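## Task

Remove the timer relay labelled 24VAC from the DIN rail and set it down inside the tray; every other device has to remain clipped onto the rail at the end.

## Robot and tools

Robot: two 6-joint arms, left_arm and right_arm, each ending in a parallel two-finger gripper. Scene frame: origin at table-top height halfway between the arms' nominal bases, +x pointing out over the table, +z up, left_arm toward +y (arm names do not match image left/right). Calibrated bases: left_arm at (-0.021, +0.258, +0.018) m, right_arm at (+0.045, -0.233, +0.039) m, each yawed very slightly. A camera stand sits behind the arms. Each gripper's fingers point along its own +z and close along its y; end_effector_position is the spot between the pads, about 1 cm short of the fingertips.

Frames in results: each arm's end_effector_position (m) and end_effector_quat_wxyz are in that arm's own base frame. The table is described in the scene frame. Printed hand poses can be off by a few cm.

The 14-number row, used by both motion tools: left_arm dx, dy, dz, rx, ry, rz, opening, then right_arm in the same seven slots. All values lie in [-1, 1]. The six pose numbers are an offset, not a pose, measured from that arm's Hand target as it stands when the call begins, along the Hand target's own axes. Scale: 1.0 equals 0.6 m for dx/dy/dz and 180 degrees for the rotation; rx, ry, rz form a single rotation vector. Opening is absolute: +1 fully open (0.094 m), -1 closed. Send zeros for the six pose numbers of an arm you want left alone, but always repeat its current opening, since 0 is itself a half-open command.

execute_actions(actions, cameras): actions is a list of actions; each action is a table of up to 15 rows, one row per 1/30 s step; a short table repeats its final row until step 15. Every row in an action is an offset from the pose at the start of that action, not from the row before, and each new action restarts from the current Hand target, so the same offset repeated keeps moving further. Images return only with an empty actions list or when cameras names them ("all", specific names, or [] for none).

move(target, speed, blend, opening_speed, grip_force, blocking, cameras): target is one 14-number row or a list of up to 15 rows; every row is an offset from the same starting Hand targets. Paths are straight, finish together, and are capped at 10 s. speed is path top speed in m/s, 0.002 to 2.9, default 0.25 (rotation capped at twice that in rad/s); one value or one per target. blend in m rounds corners of a list (0 means stop at each). opening_speed, 0.2 or more per second on the -1..+1 scale, ramps the fingers gently. grip_force is N per pad, 10 to 50, one value or one per arm; it persists, and lower values close slowly. blocking=false returns after about 0.5 s while motion continues. Result adds a move: line: done, off_target, moving, held or fault, plus limits=paced (pose clipped) or limits=held (steps withheld). done means settled within 10 mm and 2 degrees; it says nothing about contact. Moves do not avoid obstacles or the other arm; fast moves overshoot and stray.

wait(seconds 0-3600) lets time pass without new commands; stop() brakes a running move; zoom_image(camera, region [x0,y0,x1,y1], at most 504x504 px) enlarges part of the newest image of that camera; read_manual gives licence text only; finished_scene(scene) closes the scene irreversibly, and after closing scene 1 make no further call in that reply.

Cameras (896x504 each): cam_head_left, cam_head_right, cam_high, cam_left_wrist, cam_right_wrist, cam_left_wrist_chin, cam_right_wrist_chin.

Reading results: Hand target is the last commanded pose after clipping; the next offset builds on it. Grippers often rest a few cm short of it from friction or load; resend the gap as an offset. The controller limits each step's commanded orientation to 40 degrees from the measured one. grip_measured uses the opening scale; holding a rigid part it reads up to about 0.064 below the part's true width. Tool commands lists current gripper commands. Joint velocities may say within noise. Joint torques include offsets and noise; joints 1-3 wrap at ±28 N m. Motor temperatures: MOTOR HOT appears at 75 °C; at 90 °C an over-temperature fault folds that arm away for the rest of the scene; at 100 °C it goes limp. Holding loads, outstretched poses and pushing into obstacles heat motors.

Avoid: dropping or releasing parts while moving, fast contact with fixed or heavy things, pushing past contact (an arm keeps pressing until commanded back past the gripper), any contact between the two arms or closing a gripper on the other's fingers, strain on the wrist camera cables, paths near an arm's own base (the elbow can whip round), and anything leaving the table, which fails the task. Loose objects may occasionally get nudged by outside disturbances. To release, command an opening well above grip_measured.

Each tool is called after "Emit:" as name([rows], argument=value, ...), one row to a line, values as JSON.

## Session

Emit:
execute_actions(actions=[])

Scene clock: 0.00 s.
left_arm: end_effector_position=(+0.4017, -0.0074, +0.0905) grip_measured=+1.000 end_effector_quat_wxyz=(+0.576, +0.021, +0.817, +0.009) | right_arm: end_effector_position=(+0.4171, -0.0451, +0.1133) grip_measured=+1.000 end_effector_quat_wxyz=(+0.579, +0.093, +0.807, -0.072)
Joint positions: left_arm=[-0.029 1.582 0.372 0.867 -0.018 0.034 0.094] | right_arm=[-0.023 1.56 0.475 0.753 0.203 0.061 0.094]
Joint velocities: within noise
Joint torques (N m): no reading
Motor temperatures (°C): left_arm=[33 33 45 36 29 30 31] | right_arm=[29 35 41 33 28 31 32]
Heat: left arm: 45 °C; right arm: 41 °C.
Hand target: left_arm +0.4075, -0.0075, +0.1063; +0.597, +0.020, +0.802, +0.009 | right_arm +0.4193, -0.0454, +0.1199; +0.586, +0.093, +0.802, -0.072
Tool commands: left_gripper/opening=+1.0 right_gripper/opening=+1.0

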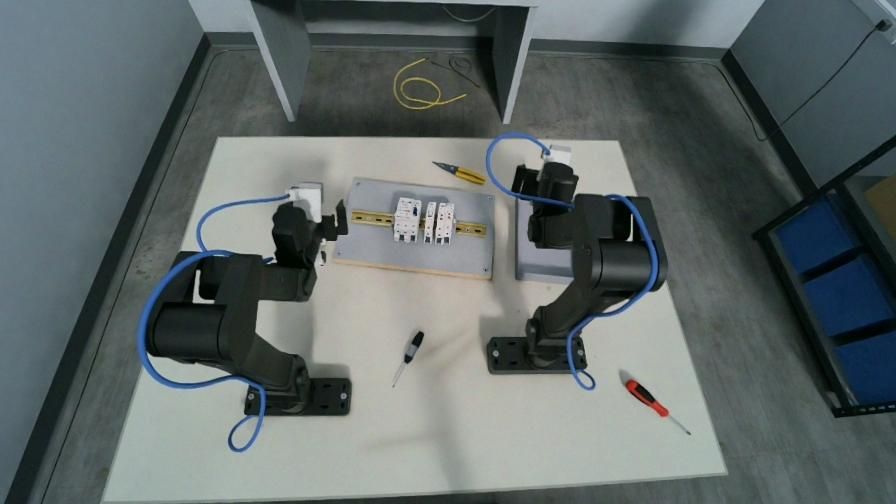

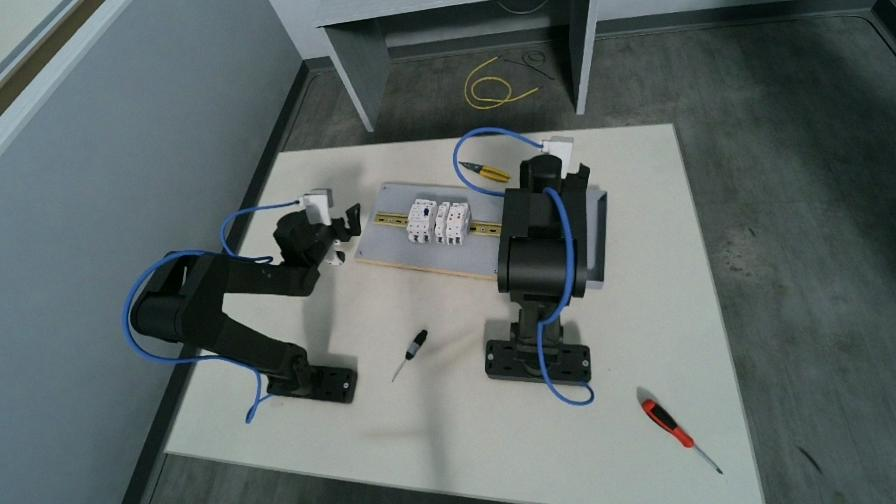

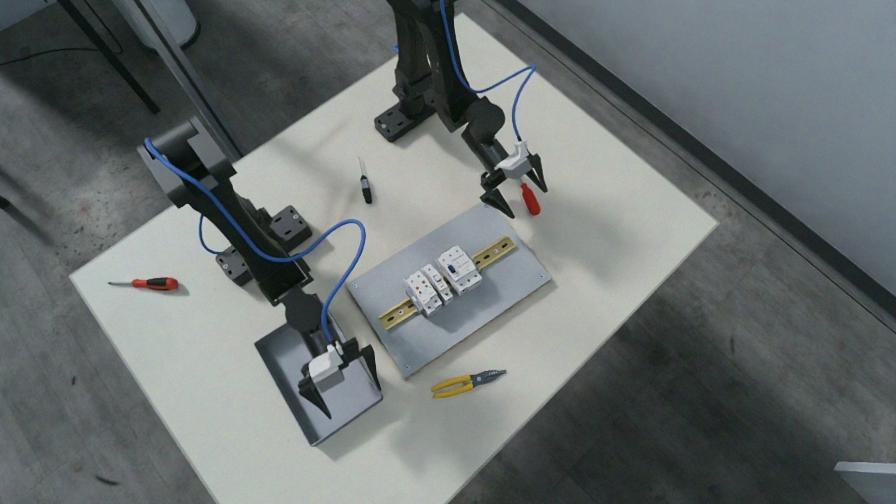

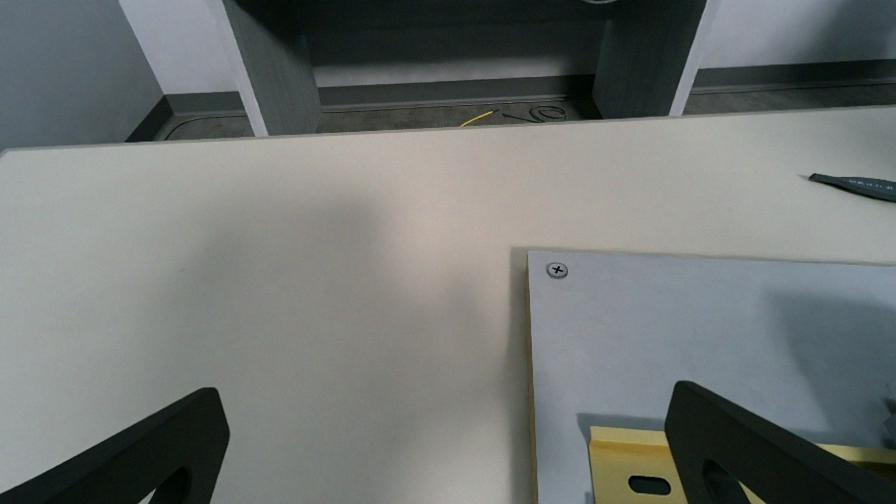

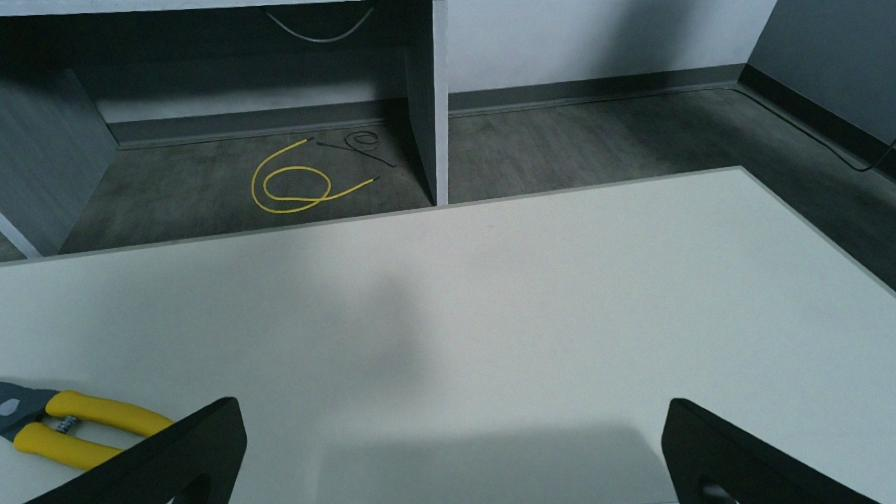

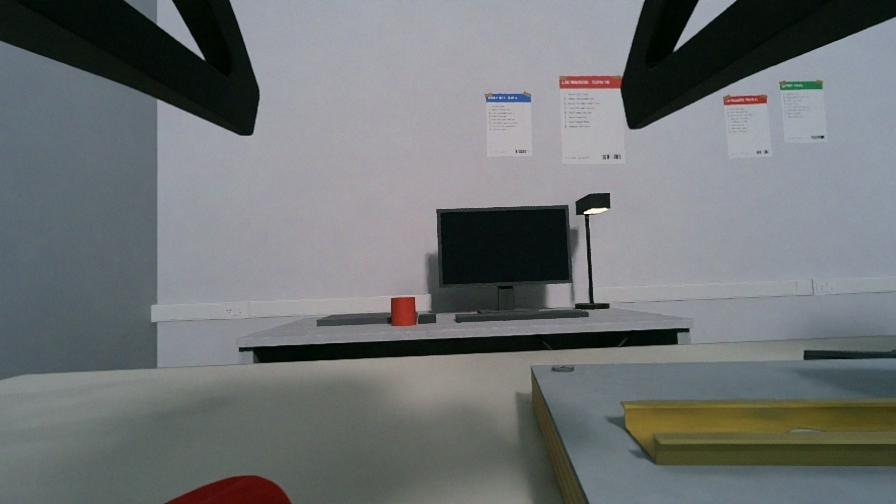

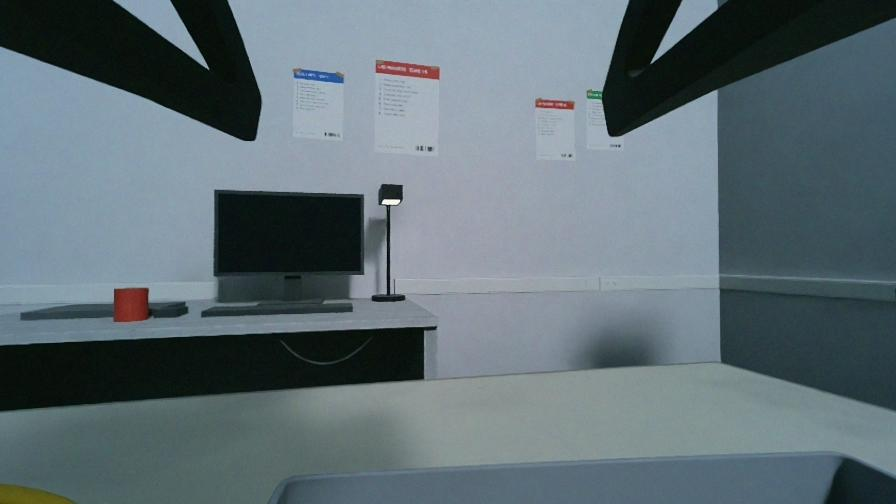

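Emit:
zoom_image(camera="cam_head_left", region=[340, 170, 500, 280])

Emit:
zoom_image(camera="cam_high", region=[340, 200, 560, 380])

Emit:
zoom_image(camera="cam_head_right", region=[360, 180, 500, 270])

Scaled by 3.150 from the camera's image (finer frame: 1280x720).

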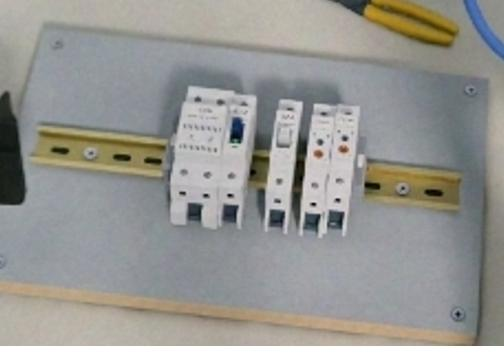

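Scaled by 2.291 from the camera's image (finer frame: 1280x720).

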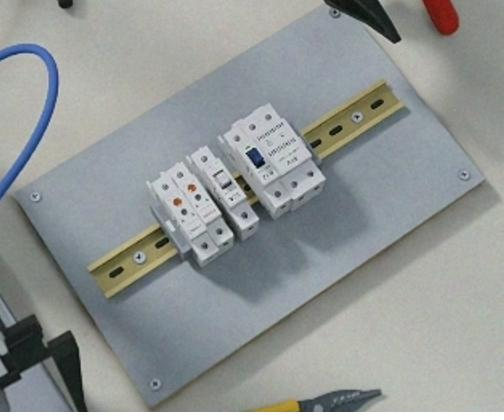

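Scaled by 3.600 from the camera's image (finer frame: 1280x720).

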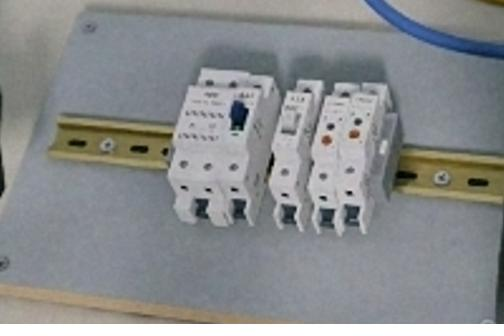

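Emit:
move(target=[0,0,0,0,0,0,1,-0.1305,0.3565,-0.3117,-0.049,0.4,-0.0635,1], cameras=["cam_right_wrist","cam_right_wrist_chin","cam_head_left"])

Scene clock: 19.83 s.
left_arm: end_effector_position=(+0.4017, -0.0074, +0.0905) grip_measured=+1.000 end_effector_quat_wxyz=(+0.576, +0.021, +0.817, +0.009) | right_arm: end_effector_position=(+0.3184, +0.1959, +0.2453) grip_measured=+1.000 end_effector_quat_wxyz=(+0.107, -0.004, +0.993, +0.058)
Joint positions: left_arm=[-0.029 1.582 0.372 0.867 -0.018 0.034 0.094] | right_arm=[0.555 1.837 2.071 -1.562 0.013 0.546 0.094]
Joint torques (N m): left_arm=[-0.03 -5.45 5.57 1.89 0.02 0] | right_arm=[0.21 -6 9.48 0.24 -0.17 0.08]
Heat: left arm: 46 °C; right arm: 43 °C.
Hand target: left_arm +0.4075, -0.0075, +0.1063; +0.597, +0.020, +0.802, +0.009 | right_arm +0.3193, +0.1995, +0.2502; +0.000, +0.000, +1.000, +0.001
Off the commanded pose: left_arm 0.017 m, 3 deg | right_arm 0.006 m, 14 deg.
joint sent to its limit (right arm) — joint 4 (wrist pitch), lower limit. The joint targets are off in orientation, not in position.
move: off_target (right_arm)
Images, in order (width x height): cam_head_left 896x504, cam_right_wrist 896x504, cam_right_wrist_chin 896x504.

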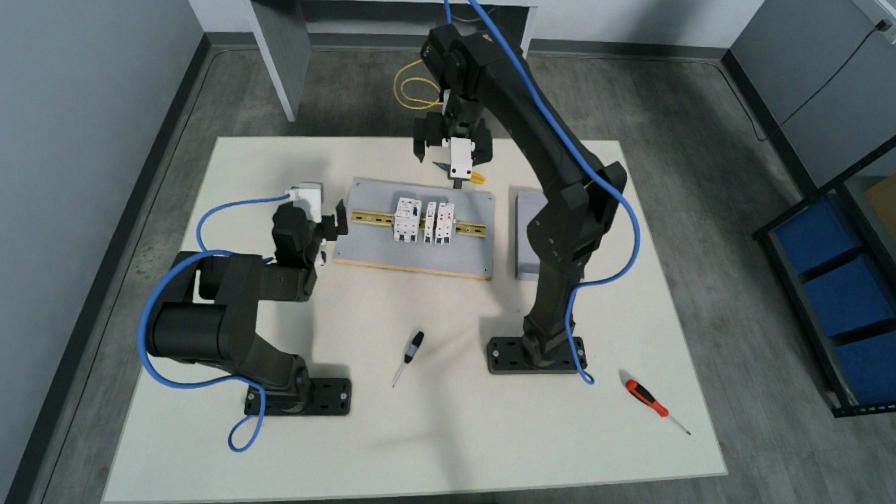

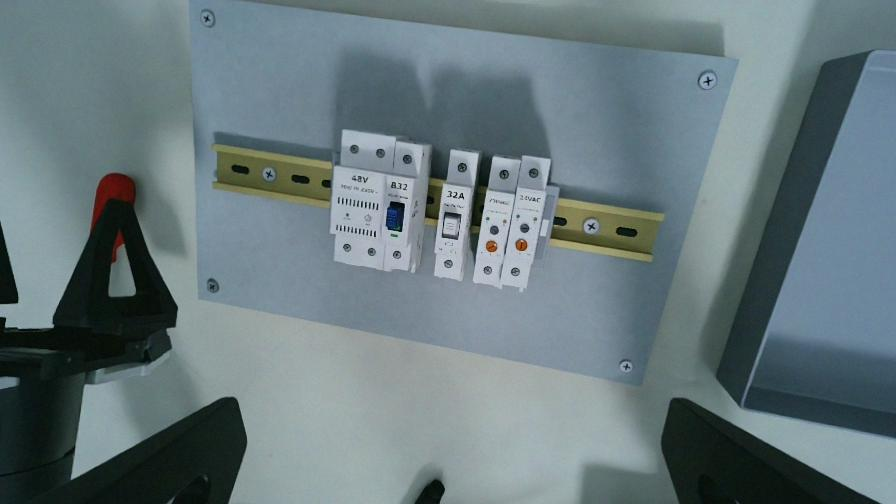

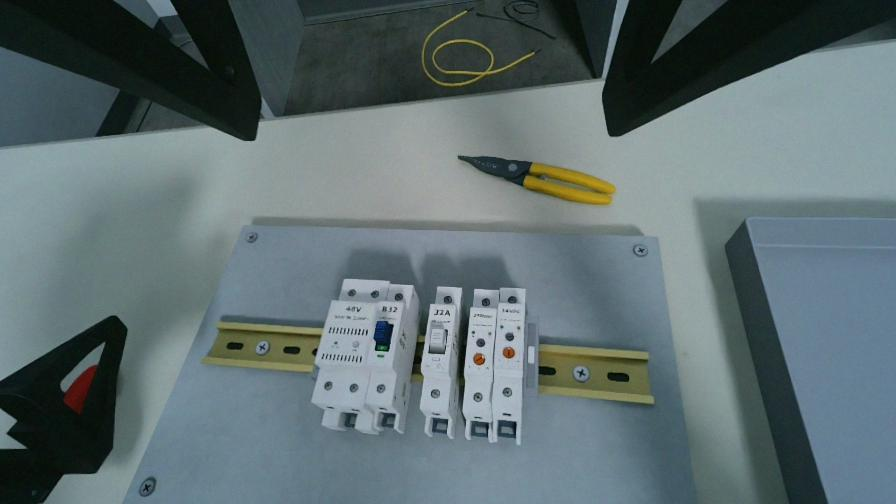

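Emit:
zoom_image(camera="cam_right_wrist", region=[420, 130, 600, 310])

Emit:
zoom_image(camera="cam_right_wrist_chin", region=[410, 270, 570, 450])

Scaled by 2.800 from the camera's image (finer frame: 1280x720).

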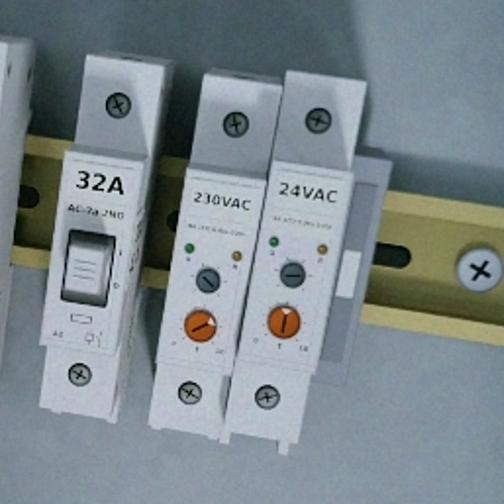

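Scaled by 2.800 from the camera's image (finer frame: 1280x720).

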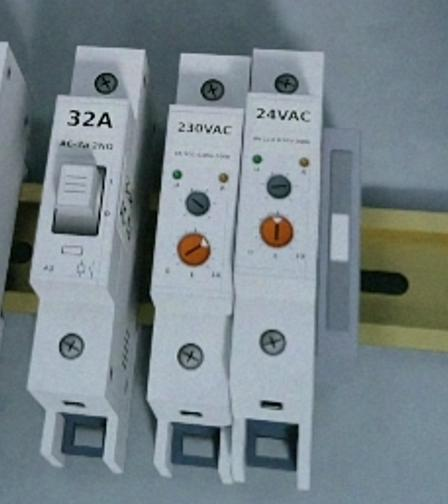

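Emit:
move(target=[0,0,0,0,0,0,1,0.149,-0.049,0.233,0.012,-0.166,0.045,1], cameras=["cam_right_wrist","cam_right_wrist_chin"])

Emit:
zoom_image(camera="cam_right_wrist_chin", region=[300, 120, 640, 400])

Scene clock: 49.13 s.
left_arm: end_effector_position=(+0.4017, -0.0074, +0.0905) grip_measured=+1.000 end_effector_quat_wxyz=(+0.576, +0.021, +0.817, +0.009) | right_arm: end_effector_position=(+0.2299, +0.1725, +0.1086) grip_measured=+1.000 end_effector_quat_wxyz=(+0.245, +0.066, +0.967, -0.020)
Joint positions: left_arm=[-0.029 1.582 0.372 0.867 -0.018 0.034 0.094] | right_arm=[0.903 1.374 0.964 -0.898 0.427 0.983 0.094]
Joint torques (N m): left_arm=[-0.03 -5.45 5.57 1.89 0.02 0] | right_arm=[0.64 -5.27 5.44 0.51 0.45 0.11]
Motor temperatures (°C): left_arm=[33 33 46 42 29 30 31] | right_arm=[29 36 43 34 28 31 32]
Heat: left arm: 46 °C; right arm: 43 °C.
Hand target: left_arm +0.4075, -0.0075, +0.1063; +0.597, +0.020, +0.802, +0.009 | right_arm +0.2298, +0.1702, +0.1105; +0.257, +0.070, +0.964, -0.018
Off the commanded pose: left_arm 0.017 m, 3 deg | right_arm 0.003 m, 1 deg.
move: done

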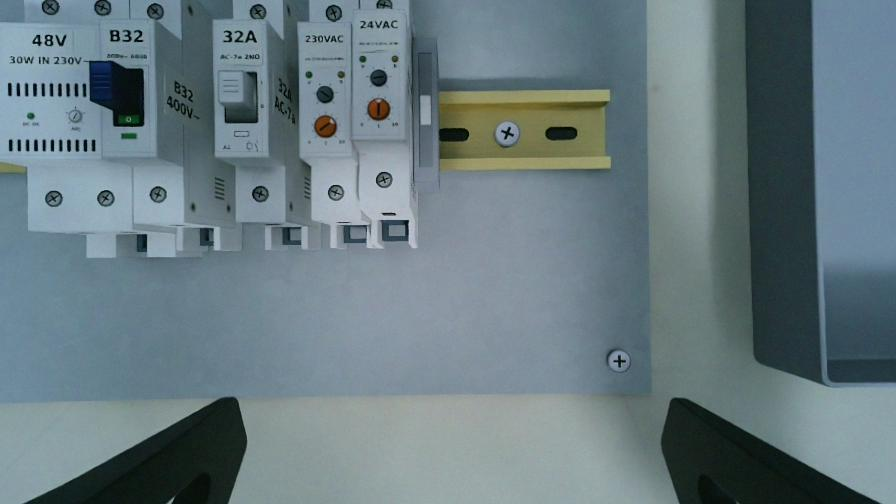

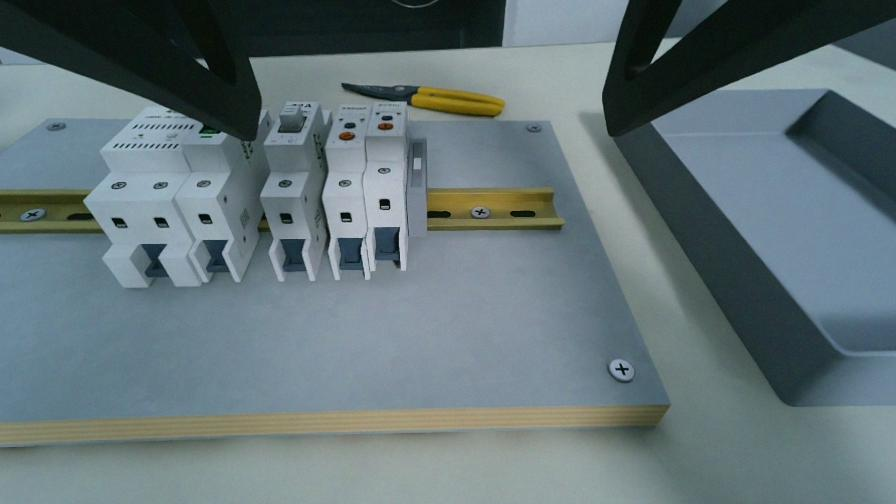

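Scaled by 1.482 from the camera's image (finer frame: 1280x720).

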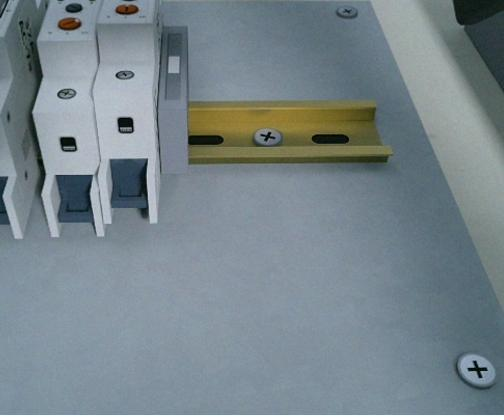

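Emit:
move(target=[0,0,0,0,0,0,1,-0.1611,0.0419,0.0407,-0.1296,0.1303,-0.4877,1], cameras=["cam_right_wrist","cam_right_wrist_chin"])

Scene clock: 80.57 s.
left_arm: end_effector_position=(+0.4017, -0.0074, +0.0905) grip_measured=+1.000 end_effector_quat_wxyz=(+0.576, +0.021, +0.817, +0.009) | right_arm: end_effector_position=(+0.3246, +0.1794, +0.1340) grip_measured=+1.000 end_effector_quat_wxyz=(-0.002, -0.654, +0.757, -0.007)
Joint positions: left_arm=[-0.029 1.582 0.372 0.867 -0.018 0.034 0.094] | right_arm=[0.509 1.961 1.807 -1.419 0.014 -0.916 0.094]
Joint torques (N m): left_arm=[-0.02 -5.44 5.59 1.88 0.03 0] | right_arm=[-0.69 -6.9 9.73 -0.27 -0.22 -0.08]
Heat: left arm: 46 °C; right arm: 43 °C.
Hand target: left_arm +0.4075, -0.0075, +0.1063; +0.597, +0.020, +0.802, +0.009 | right_arm +0.3284, +0.1812, +0.1375; +0.000, -0.654, +0.757, +0.000
Off the commanded pose: left_arm 0.017 m, 3 deg | right_arm 0.005 m, 1 deg.
move: done

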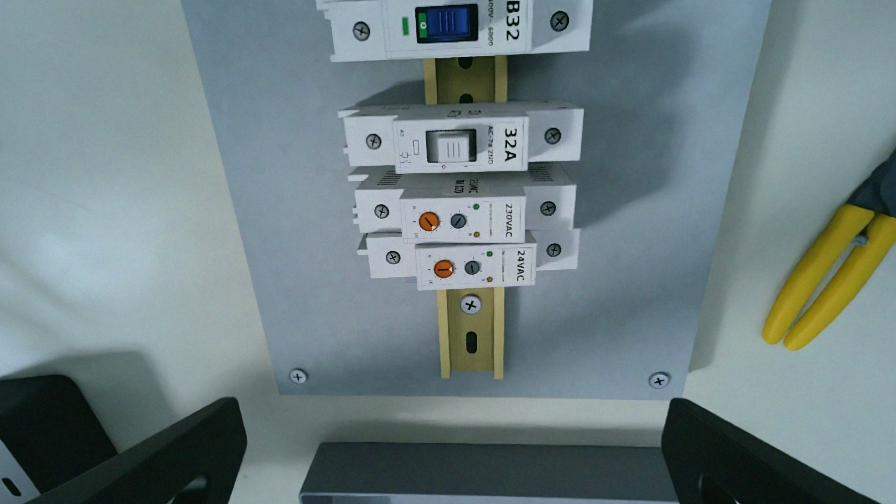

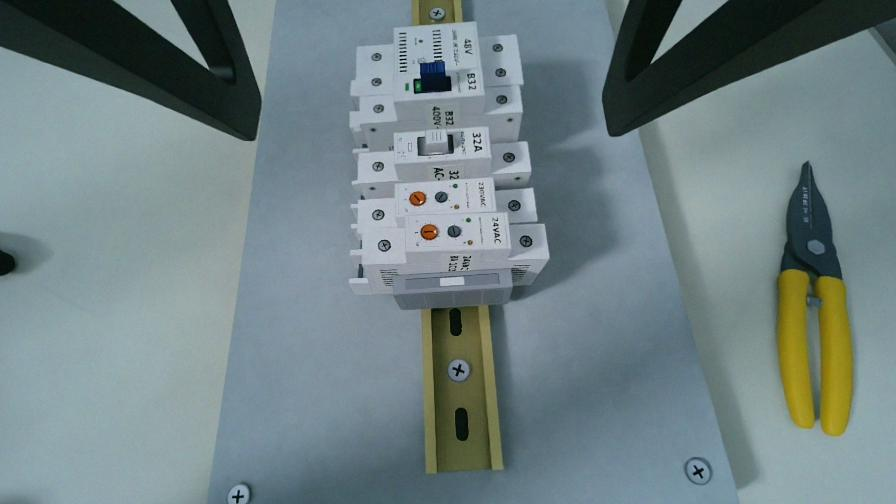

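Emit:
move(target=[0,0,0,0,0,0,1,-0.001,-0.011,0.11,0,0,0,1], speed=0.12, cameras=["cam_right_wrist","cam_right_wrist_chin"])

Scene clock: 87.87 s.
left_arm: end_effector_position=(+0.4017, -0.0074, +0.0905) grip_measured=+1.000 end_effector_quat_wxyz=(+0.576, +0.021, +0.817, +0.009) | right_arm: end_effector_position=(+0.3374, +0.1822, +0.0801) grip_measured=+1.000 end_effector_quat_wxyz=(+0.008, -0.653, +0.757, -0.009)
Joint positions: left_arm=[-0.029 1.582 0.372 0.867 -0.018 0.034 0.094] | right_arm=[0.499 1.993 1.638 -1.196 0.014 -0.925 0.094]
Joint torques (N m): left_arm=[-0.03 -5.45 5.57 1.89 0.02 0] | right_arm=[-0.62 -7.34 5.22 0.04 -0.23 -0.09]
Heat: left arm: 46 °C; right arm: 43 °C.
Hand target: left_arm +0.4075, -0.0075, +0.1063; +0.597, +0.020, +0.802, +0.009 | right_arm +0.3350, +0.1808, +0.0715; +0.000, -0.654, +0.757, +0.000
Off the commanded pose: left_arm 0.017 m, 3 deg | right_arm 0.009 m, 1 deg.
move: done

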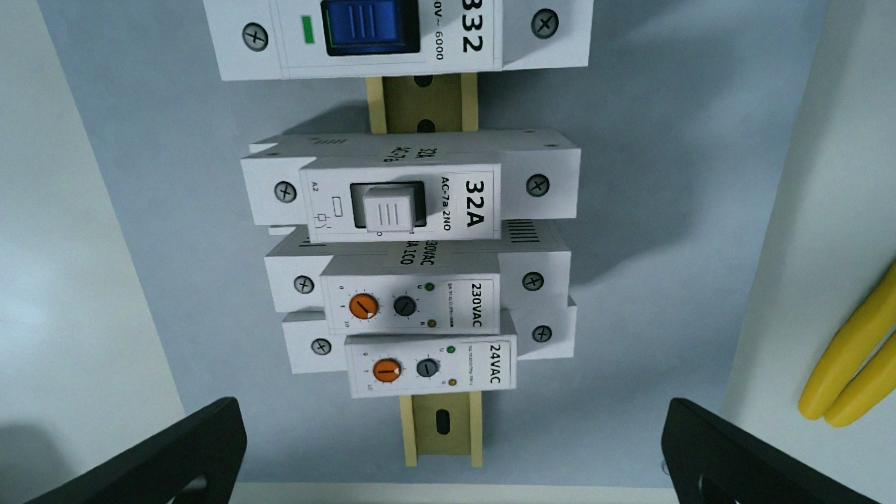

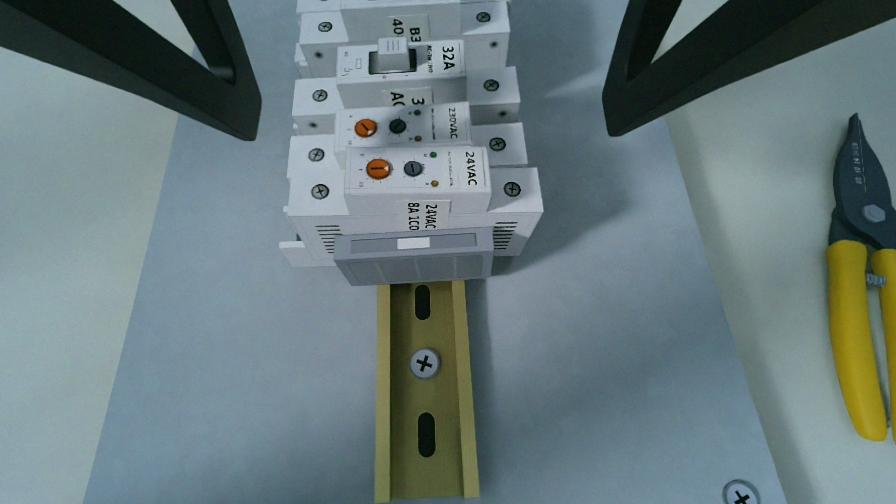

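Emit:
move(target=[0,0,0,0,0,0,1,0.003,0.0085,0.026,0,0,0,1], speed=0.06, cameras=["cam_right_wrist","cam_right_wrist_chin"])

Scene clock: 98.47 s.
left_arm: end_effector_position=(+0.4017, -0.0074, +0.0905) grip_measured=+1.000 end_effector_quat_wxyz=(+0.576, +0.021, +0.817, +0.009) | right_arm: end_effector_position=(+0.3331, +0.1798, +0.0614) grip_measured=+1.000 end_effector_quat_wxyz=(+0.004, -0.654, +0.757, -0.008)
Joint positions: left_arm=[-0.029 1.582 0.372 0.867 -0.018 0.034 0.094] | right_arm=[0.499 1.993 1.563 -1.129 0.014 -0.925 0.094]
Joint torques (N m): left_arm=[-0.03 -5.45 5.57 1.88 0.02 0] | right_arm=[-0.25 -7.88 4.98 0.01 -0.23 -0.04]
Heat: left arm: 46 °C; right arm: 42 °C.
Hand target: left_arm +0.4075, -0.0075, +0.1063; +0.597, +0.020, +0.802, +0.009 | right_arm +0.3298, +0.1798, +0.0559; +0.000, -0.654, +0.757, +0.000
Off the commanded pose: left_arm 0.017 m, 3 deg | right_arm 0.007 m, 1 deg.
move: done

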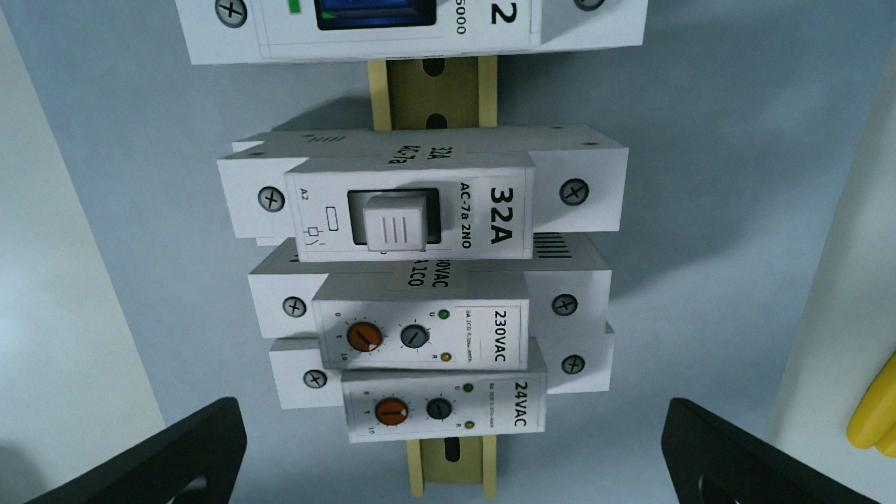

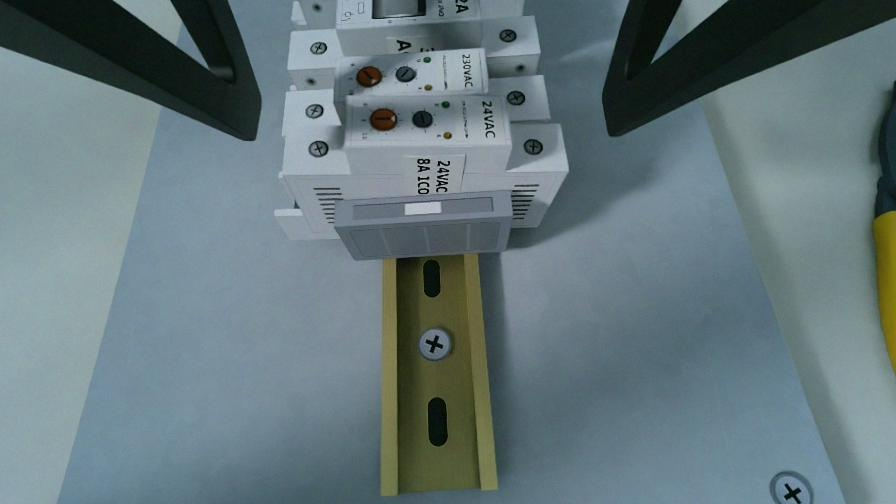

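Emit:
move([
  [0,0,0,0,0,0,1,0,0.002,0.01,0,0,0,1],
  [0,0,0,0,0,0,1,0,0.002,0.01,0,0,0,-0.35],
], speed=0.06, opening_speed=0.6, cameras=["cam_right_wrist","cam_right_wrist_chin"])

Scene clock: 105.07 s.
left_arm: end_effector_position=(+0.4017, -0.0074, +0.0905) grip_measured=+1.000 end_effector_quat_wxyz=(+0.576, +0.021, +0.817, +0.009) | right_arm: end_effector_position=(+0.3324, +0.1795, +0.0559) grip_measured=-0.057 end_effector_quat_wxyz=(+0.005, -0.654, +0.757, -0.008)
Joint positions: left_arm=[-0.029 1.582 0.372 0.867 -0.018 0.034 0.094] | right_arm=[0.499 1.993 1.54 -1.105 0.014 -0.925 0.044]
Joint torques (N m): left_arm=[-0.02 -5.45 5.59 1.89 0.03 0] | right_arm=[-0.08 -7.75 4.97 0.04 -0.21 -0.02]
Heat: left arm: 46 °C; right arm: 42 °C.
Hand target: left_arm +0.4075, -0.0075, +0.1063; +0.597, +0.020, +0.802, +0.009 | right_arm +0.3285, +0.1798, +0.0498; +0.000, -0.654, +0.757, +0.000
Off the commanded pose: left_arm 0.017 m, 3 deg | right_arm 0.007 m, 1 deg.
move: done

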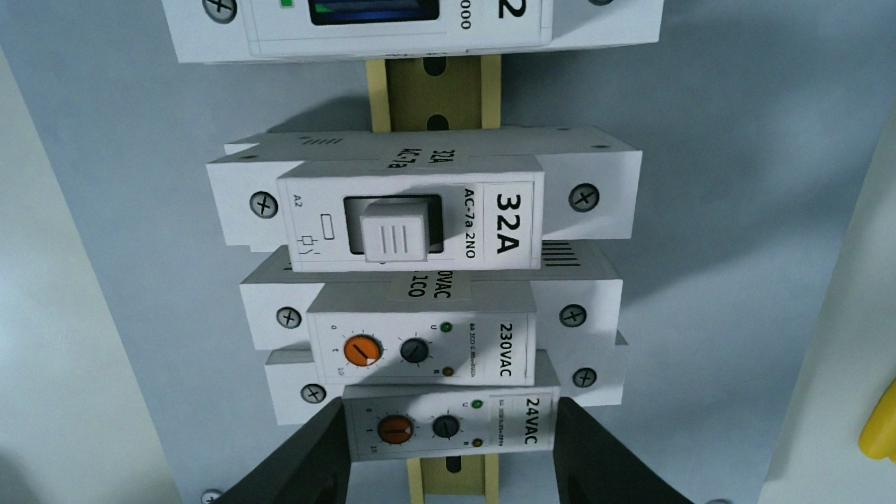

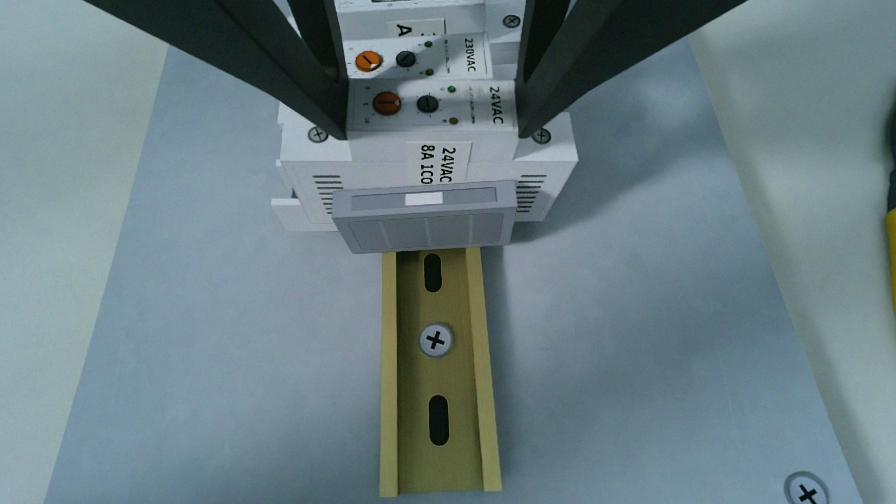

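Emit:
move([
  [0,0,0,0,0,0,1,0,0,-0.003,0,0,0,-1],
  [0,0,0,0,0,0,1,0,-0.05,0.0,0,0,0,-1],
], speed=0.06, opening_speed=0.6, cameras=["cam_right_wrist","cam_right_wrist_chin"])

Scene clock: 110.23 s.
left_arm: end_effector_position=(+0.4017, -0.0074, +0.0905) grip_measured=+1.000 end_effector_quat_wxyz=(+0.576, +0.021, +0.817, +0.009) | right_arm: end_effector_position=(+0.3388, +0.1761, +0.0556) grip_measured=-0.058 end_effector_quat_wxyz=(-0.016, -0.655, +0.755, +0.014)
Joint positions: left_arm=[-0.029 1.582 0.372 0.867 -0.018 0.034 0.094] | right_arm=[0.468 2.057 1.633 -1.184 -0.019 -0.961 0.044]
Joint torques (N m): left_arm=[-0.03 -5.45 5.59 1.88 0.02 0] | right_arm=[-1.33 -6.48 8.83 0.29 0.15 -0.14]
Heat: left arm: 46 °C; right arm: 42 °C.
Hand target: left_arm +0.4075, -0.0075, +0.1063; +0.597, +0.020, +0.802, +0.009 | right_arm +0.3583, +0.1756, +0.0499; +0.000, -0.654, +0.757, +0.000
Off the commanded pose: left_arm 0.017 m, 3 deg | right_arm 0.020 m, 2 deg.
move: off_target (right_arm)

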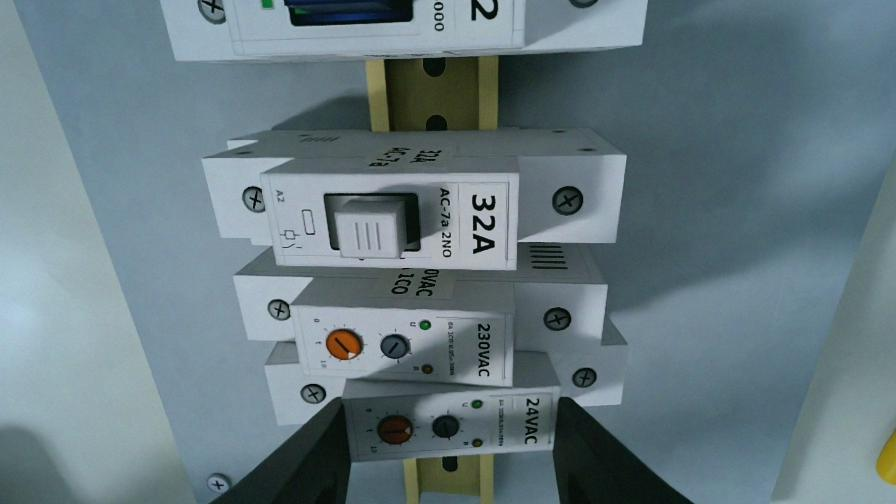

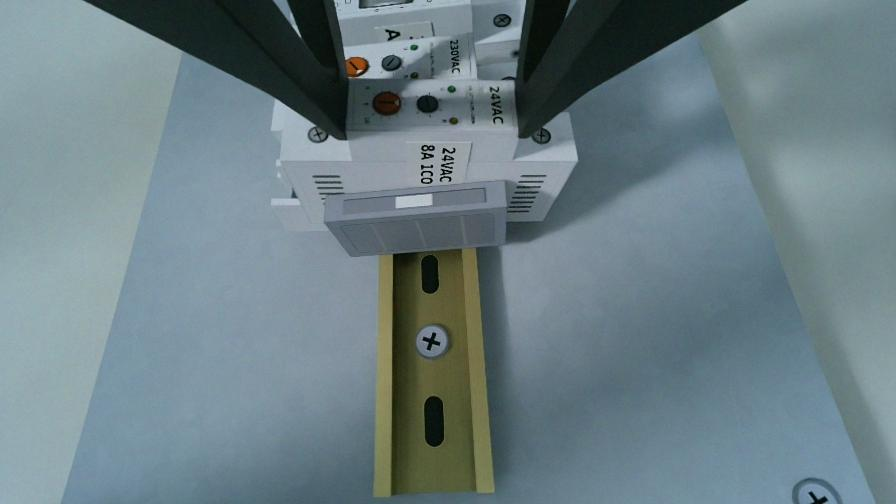

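Emit:
move(target=[0,0,0,0,0,0,1,0,0.018,-0.03,0.083,0,0,-1], speed=0.06, cameras=["cam_right_wrist","cam_right_wrist_chin"])

Scene clock: 118.00 s.
left_arm: end_effector_position=(+0.4017, -0.0074, +0.0905) grip_measured=+1.000 end_effector_quat_wxyz=(+0.576, +0.021, +0.817, +0.009) | right_arm: end_effector_position=(+0.3492, +0.1776, +0.0645) grip_measured=-0.986 end_effector_quat_wxyz=(+0.079, -0.649, +0.751, -0.094)
Joint positions: left_arm=[-0.029 1.582 0.372 0.867 -0.018 0.034 0.094] | right_arm=[0.54 1.878 1.39 -0.894 0.158 -0.9 0.001]
Joint torques (N m): left_arm=[-0.03 -5.45 5.57 1.88 0.02 0] | right_arm=[0.35 -9.06 5.2 0.38 0.13 0.03]
Heat: left arm: 46 °C; right arm: 42 °C.
Hand target: left_arm +0.4075, -0.0075, +0.1063; +0.597, +0.020, +0.802, +0.009 | right_arm +0.3476, +0.1771, +0.0679; +0.085, -0.648, +0.750, -0.099
Off the commanded pose: left_arm 0.017 m, 3 deg | right_arm 0.004 m, 1 deg.
move: done

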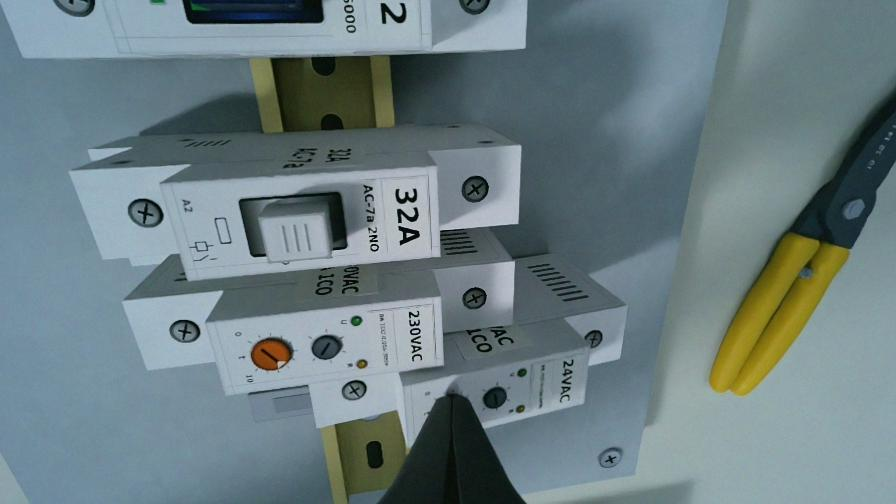

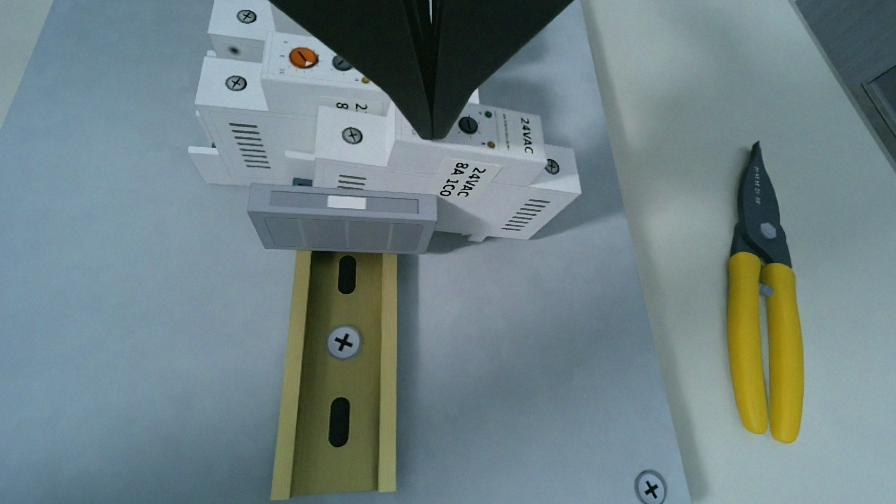

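Emit:
move([
  [0,0,0,0,0,0,1,0,0,-0.1,0,0,0,-1],
  [0,0,0,0,0,0,1,0,0,-0.13,-0.083,0,0,1],
], speed=0.12, cameras=["cam_right_wrist","cam_right_wrist_chin","cam_high"])

Emit:
zoom_image(camera="cam_right_wrist", region=[300, 150, 660, 390])

Emit:
zoom_image(camera="cam_right_wrist_chin", region=[330, 130, 660, 350])

Scene clock: 125.33 s.
left_arm: end_effector_position=(+0.4017, -0.0074, +0.0905) grip_measured=+1.000 end_effector_quat_wxyz=(+0.576, +0.021, +0.817, +0.009) | right_arm: end_effector_position=(+0.3239, +0.1781, +0.1398) grip_measured=+0.997 end_effector_quat_wxyz=(-0.003, -0.654, +0.756, -0.008)
Joint positions: left_arm=[-0.029 1.582 0.372 0.867 -0.018 0.034 0.094] | right_arm=[0.508 1.958 1.827 -1.442 0.016 -0.918 0.094]
Joint torques (N m): left_arm=[-0.02 -5.45 5.57 1.89 0.03 0] | right_arm=[-0.7 -6.89 9.78 -0.26 -0.24 -0.09]
Heat: left arm: 46 °C; right arm: 42 °C.
Hand target: left_arm +0.4075, -0.0075, +0.1063; +0.597, +0.020, +0.802, +0.009 | right_arm +0.3276, +0.1801, +0.1433; +0.000, -0.654, +0.757, -0.001
Off the commanded pose: left_arm 0.017 m, 3 deg | right_arm 0.005 m, 1 deg.
move: done
Images, in order (width x height): cam_high 896x504, cam_right_wrist 896x504, cam_right_wrist_chin 896x504.

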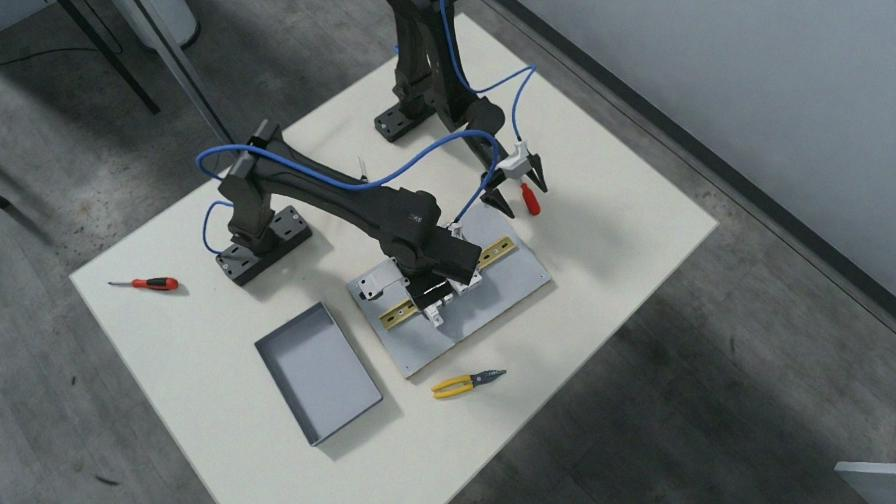

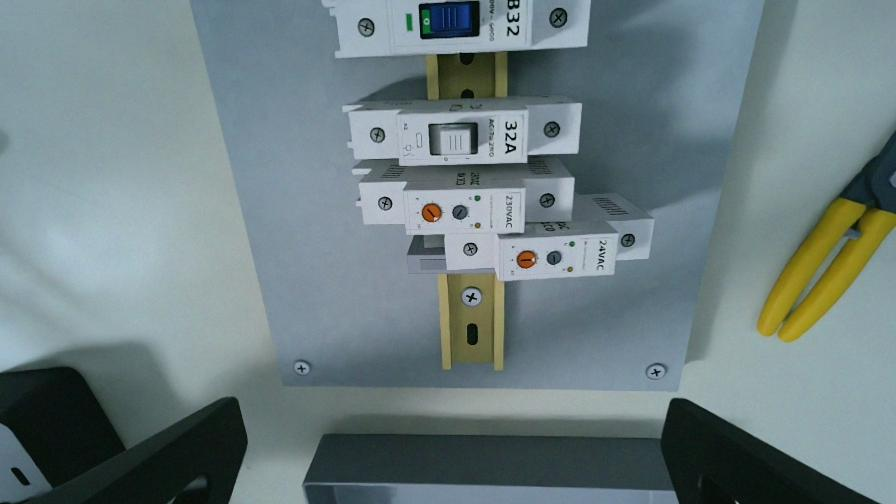

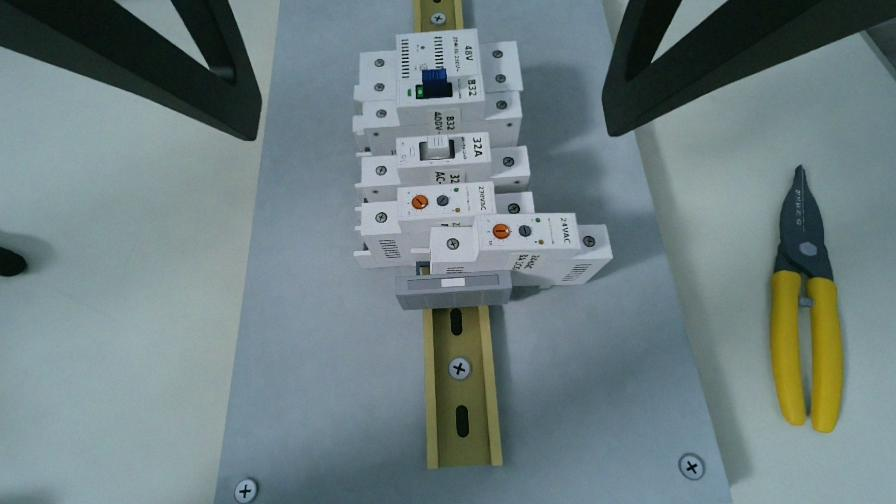

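Scaled by 1.400 from the camera's image (finer frame: 1280x720).

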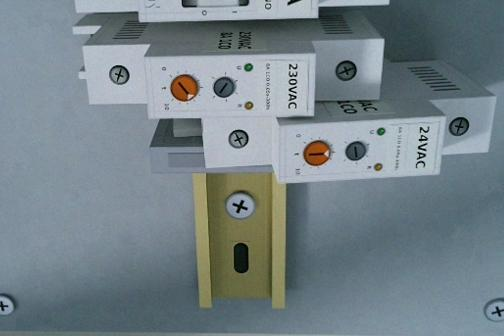

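Scaled by 1.527 from the camera's image (finer frame: 1280x720).

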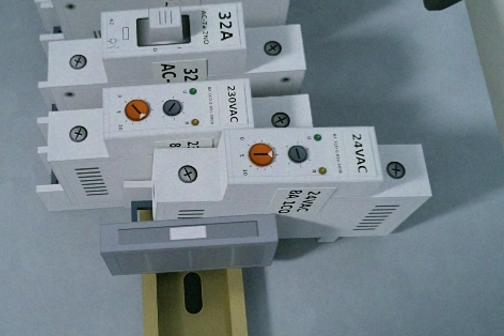

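Emit:
move([
  [0,0,0,0,0,0,1,0.001,-0.0513,0.09,0,0,0,1],
  [0,0,0,0,0,0,1,0.001,-0.0513,0.1455,0,0,0,1],
], speed=0.1, cameras=["cam_right_wrist","cam_right_wrist_chin"])

Scene clock: 137.87 s.
left_arm: end_effector_position=(+0.4017, -0.0074, +0.0905) grip_measured=+1.000 end_effector_quat_wxyz=(+0.576, +0.021, +0.817, +0.009) | right_arm: end_effector_position=(+0.3607, +0.1762, +0.0650) grip_measured=+0.997 end_effector_quat_wxyz=(+0.008, -0.653, +0.757, -0.010)
Joint positions: left_arm=[-0.029 1.582 0.372 0.867 -0.018 0.034 0.094] | right_arm=[0.459 2.072 1.693 -1.173 0.016 -0.965 0.094]
Joint torques (N m): left_arm=[-0.03 -5.44 5.57 1.89 0.03 -0.01] | right_arm=[-0.59 -7.84 5.29 0.07 -0.24 -0.09]
Heat: left arm: 46 °C; right arm: 43 °C.
Hand target: left_arm +0.4075, -0.0075, +0.1063; +0.597, +0.020, +0.802, +0.009 | right_arm +0.3581, +0.1750, +0.0560; +0.000, -0.654, +0.757, -0.001
Off the commanded pose: left_arm 0.017 m, 3 deg | right_arm 0.009 m, 1 deg.
move: done

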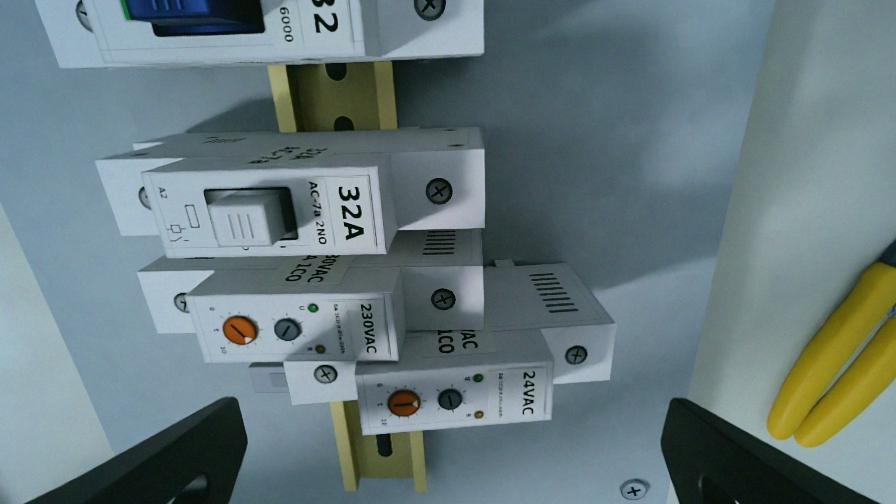

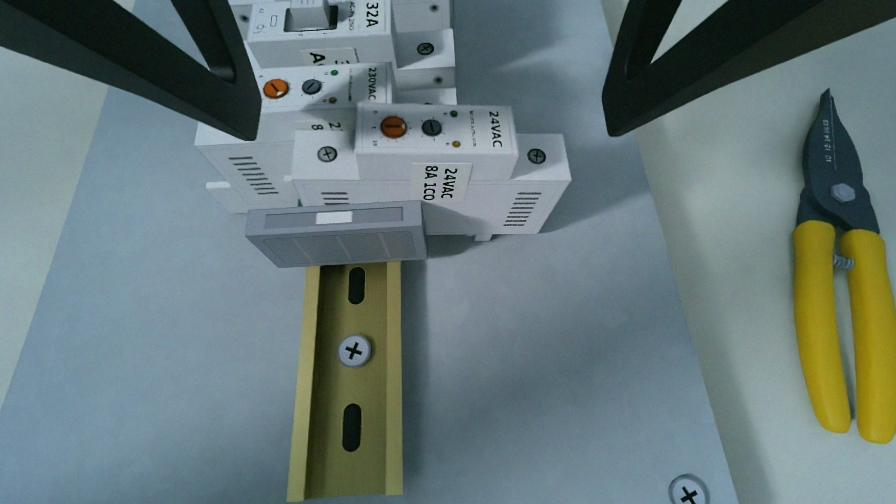

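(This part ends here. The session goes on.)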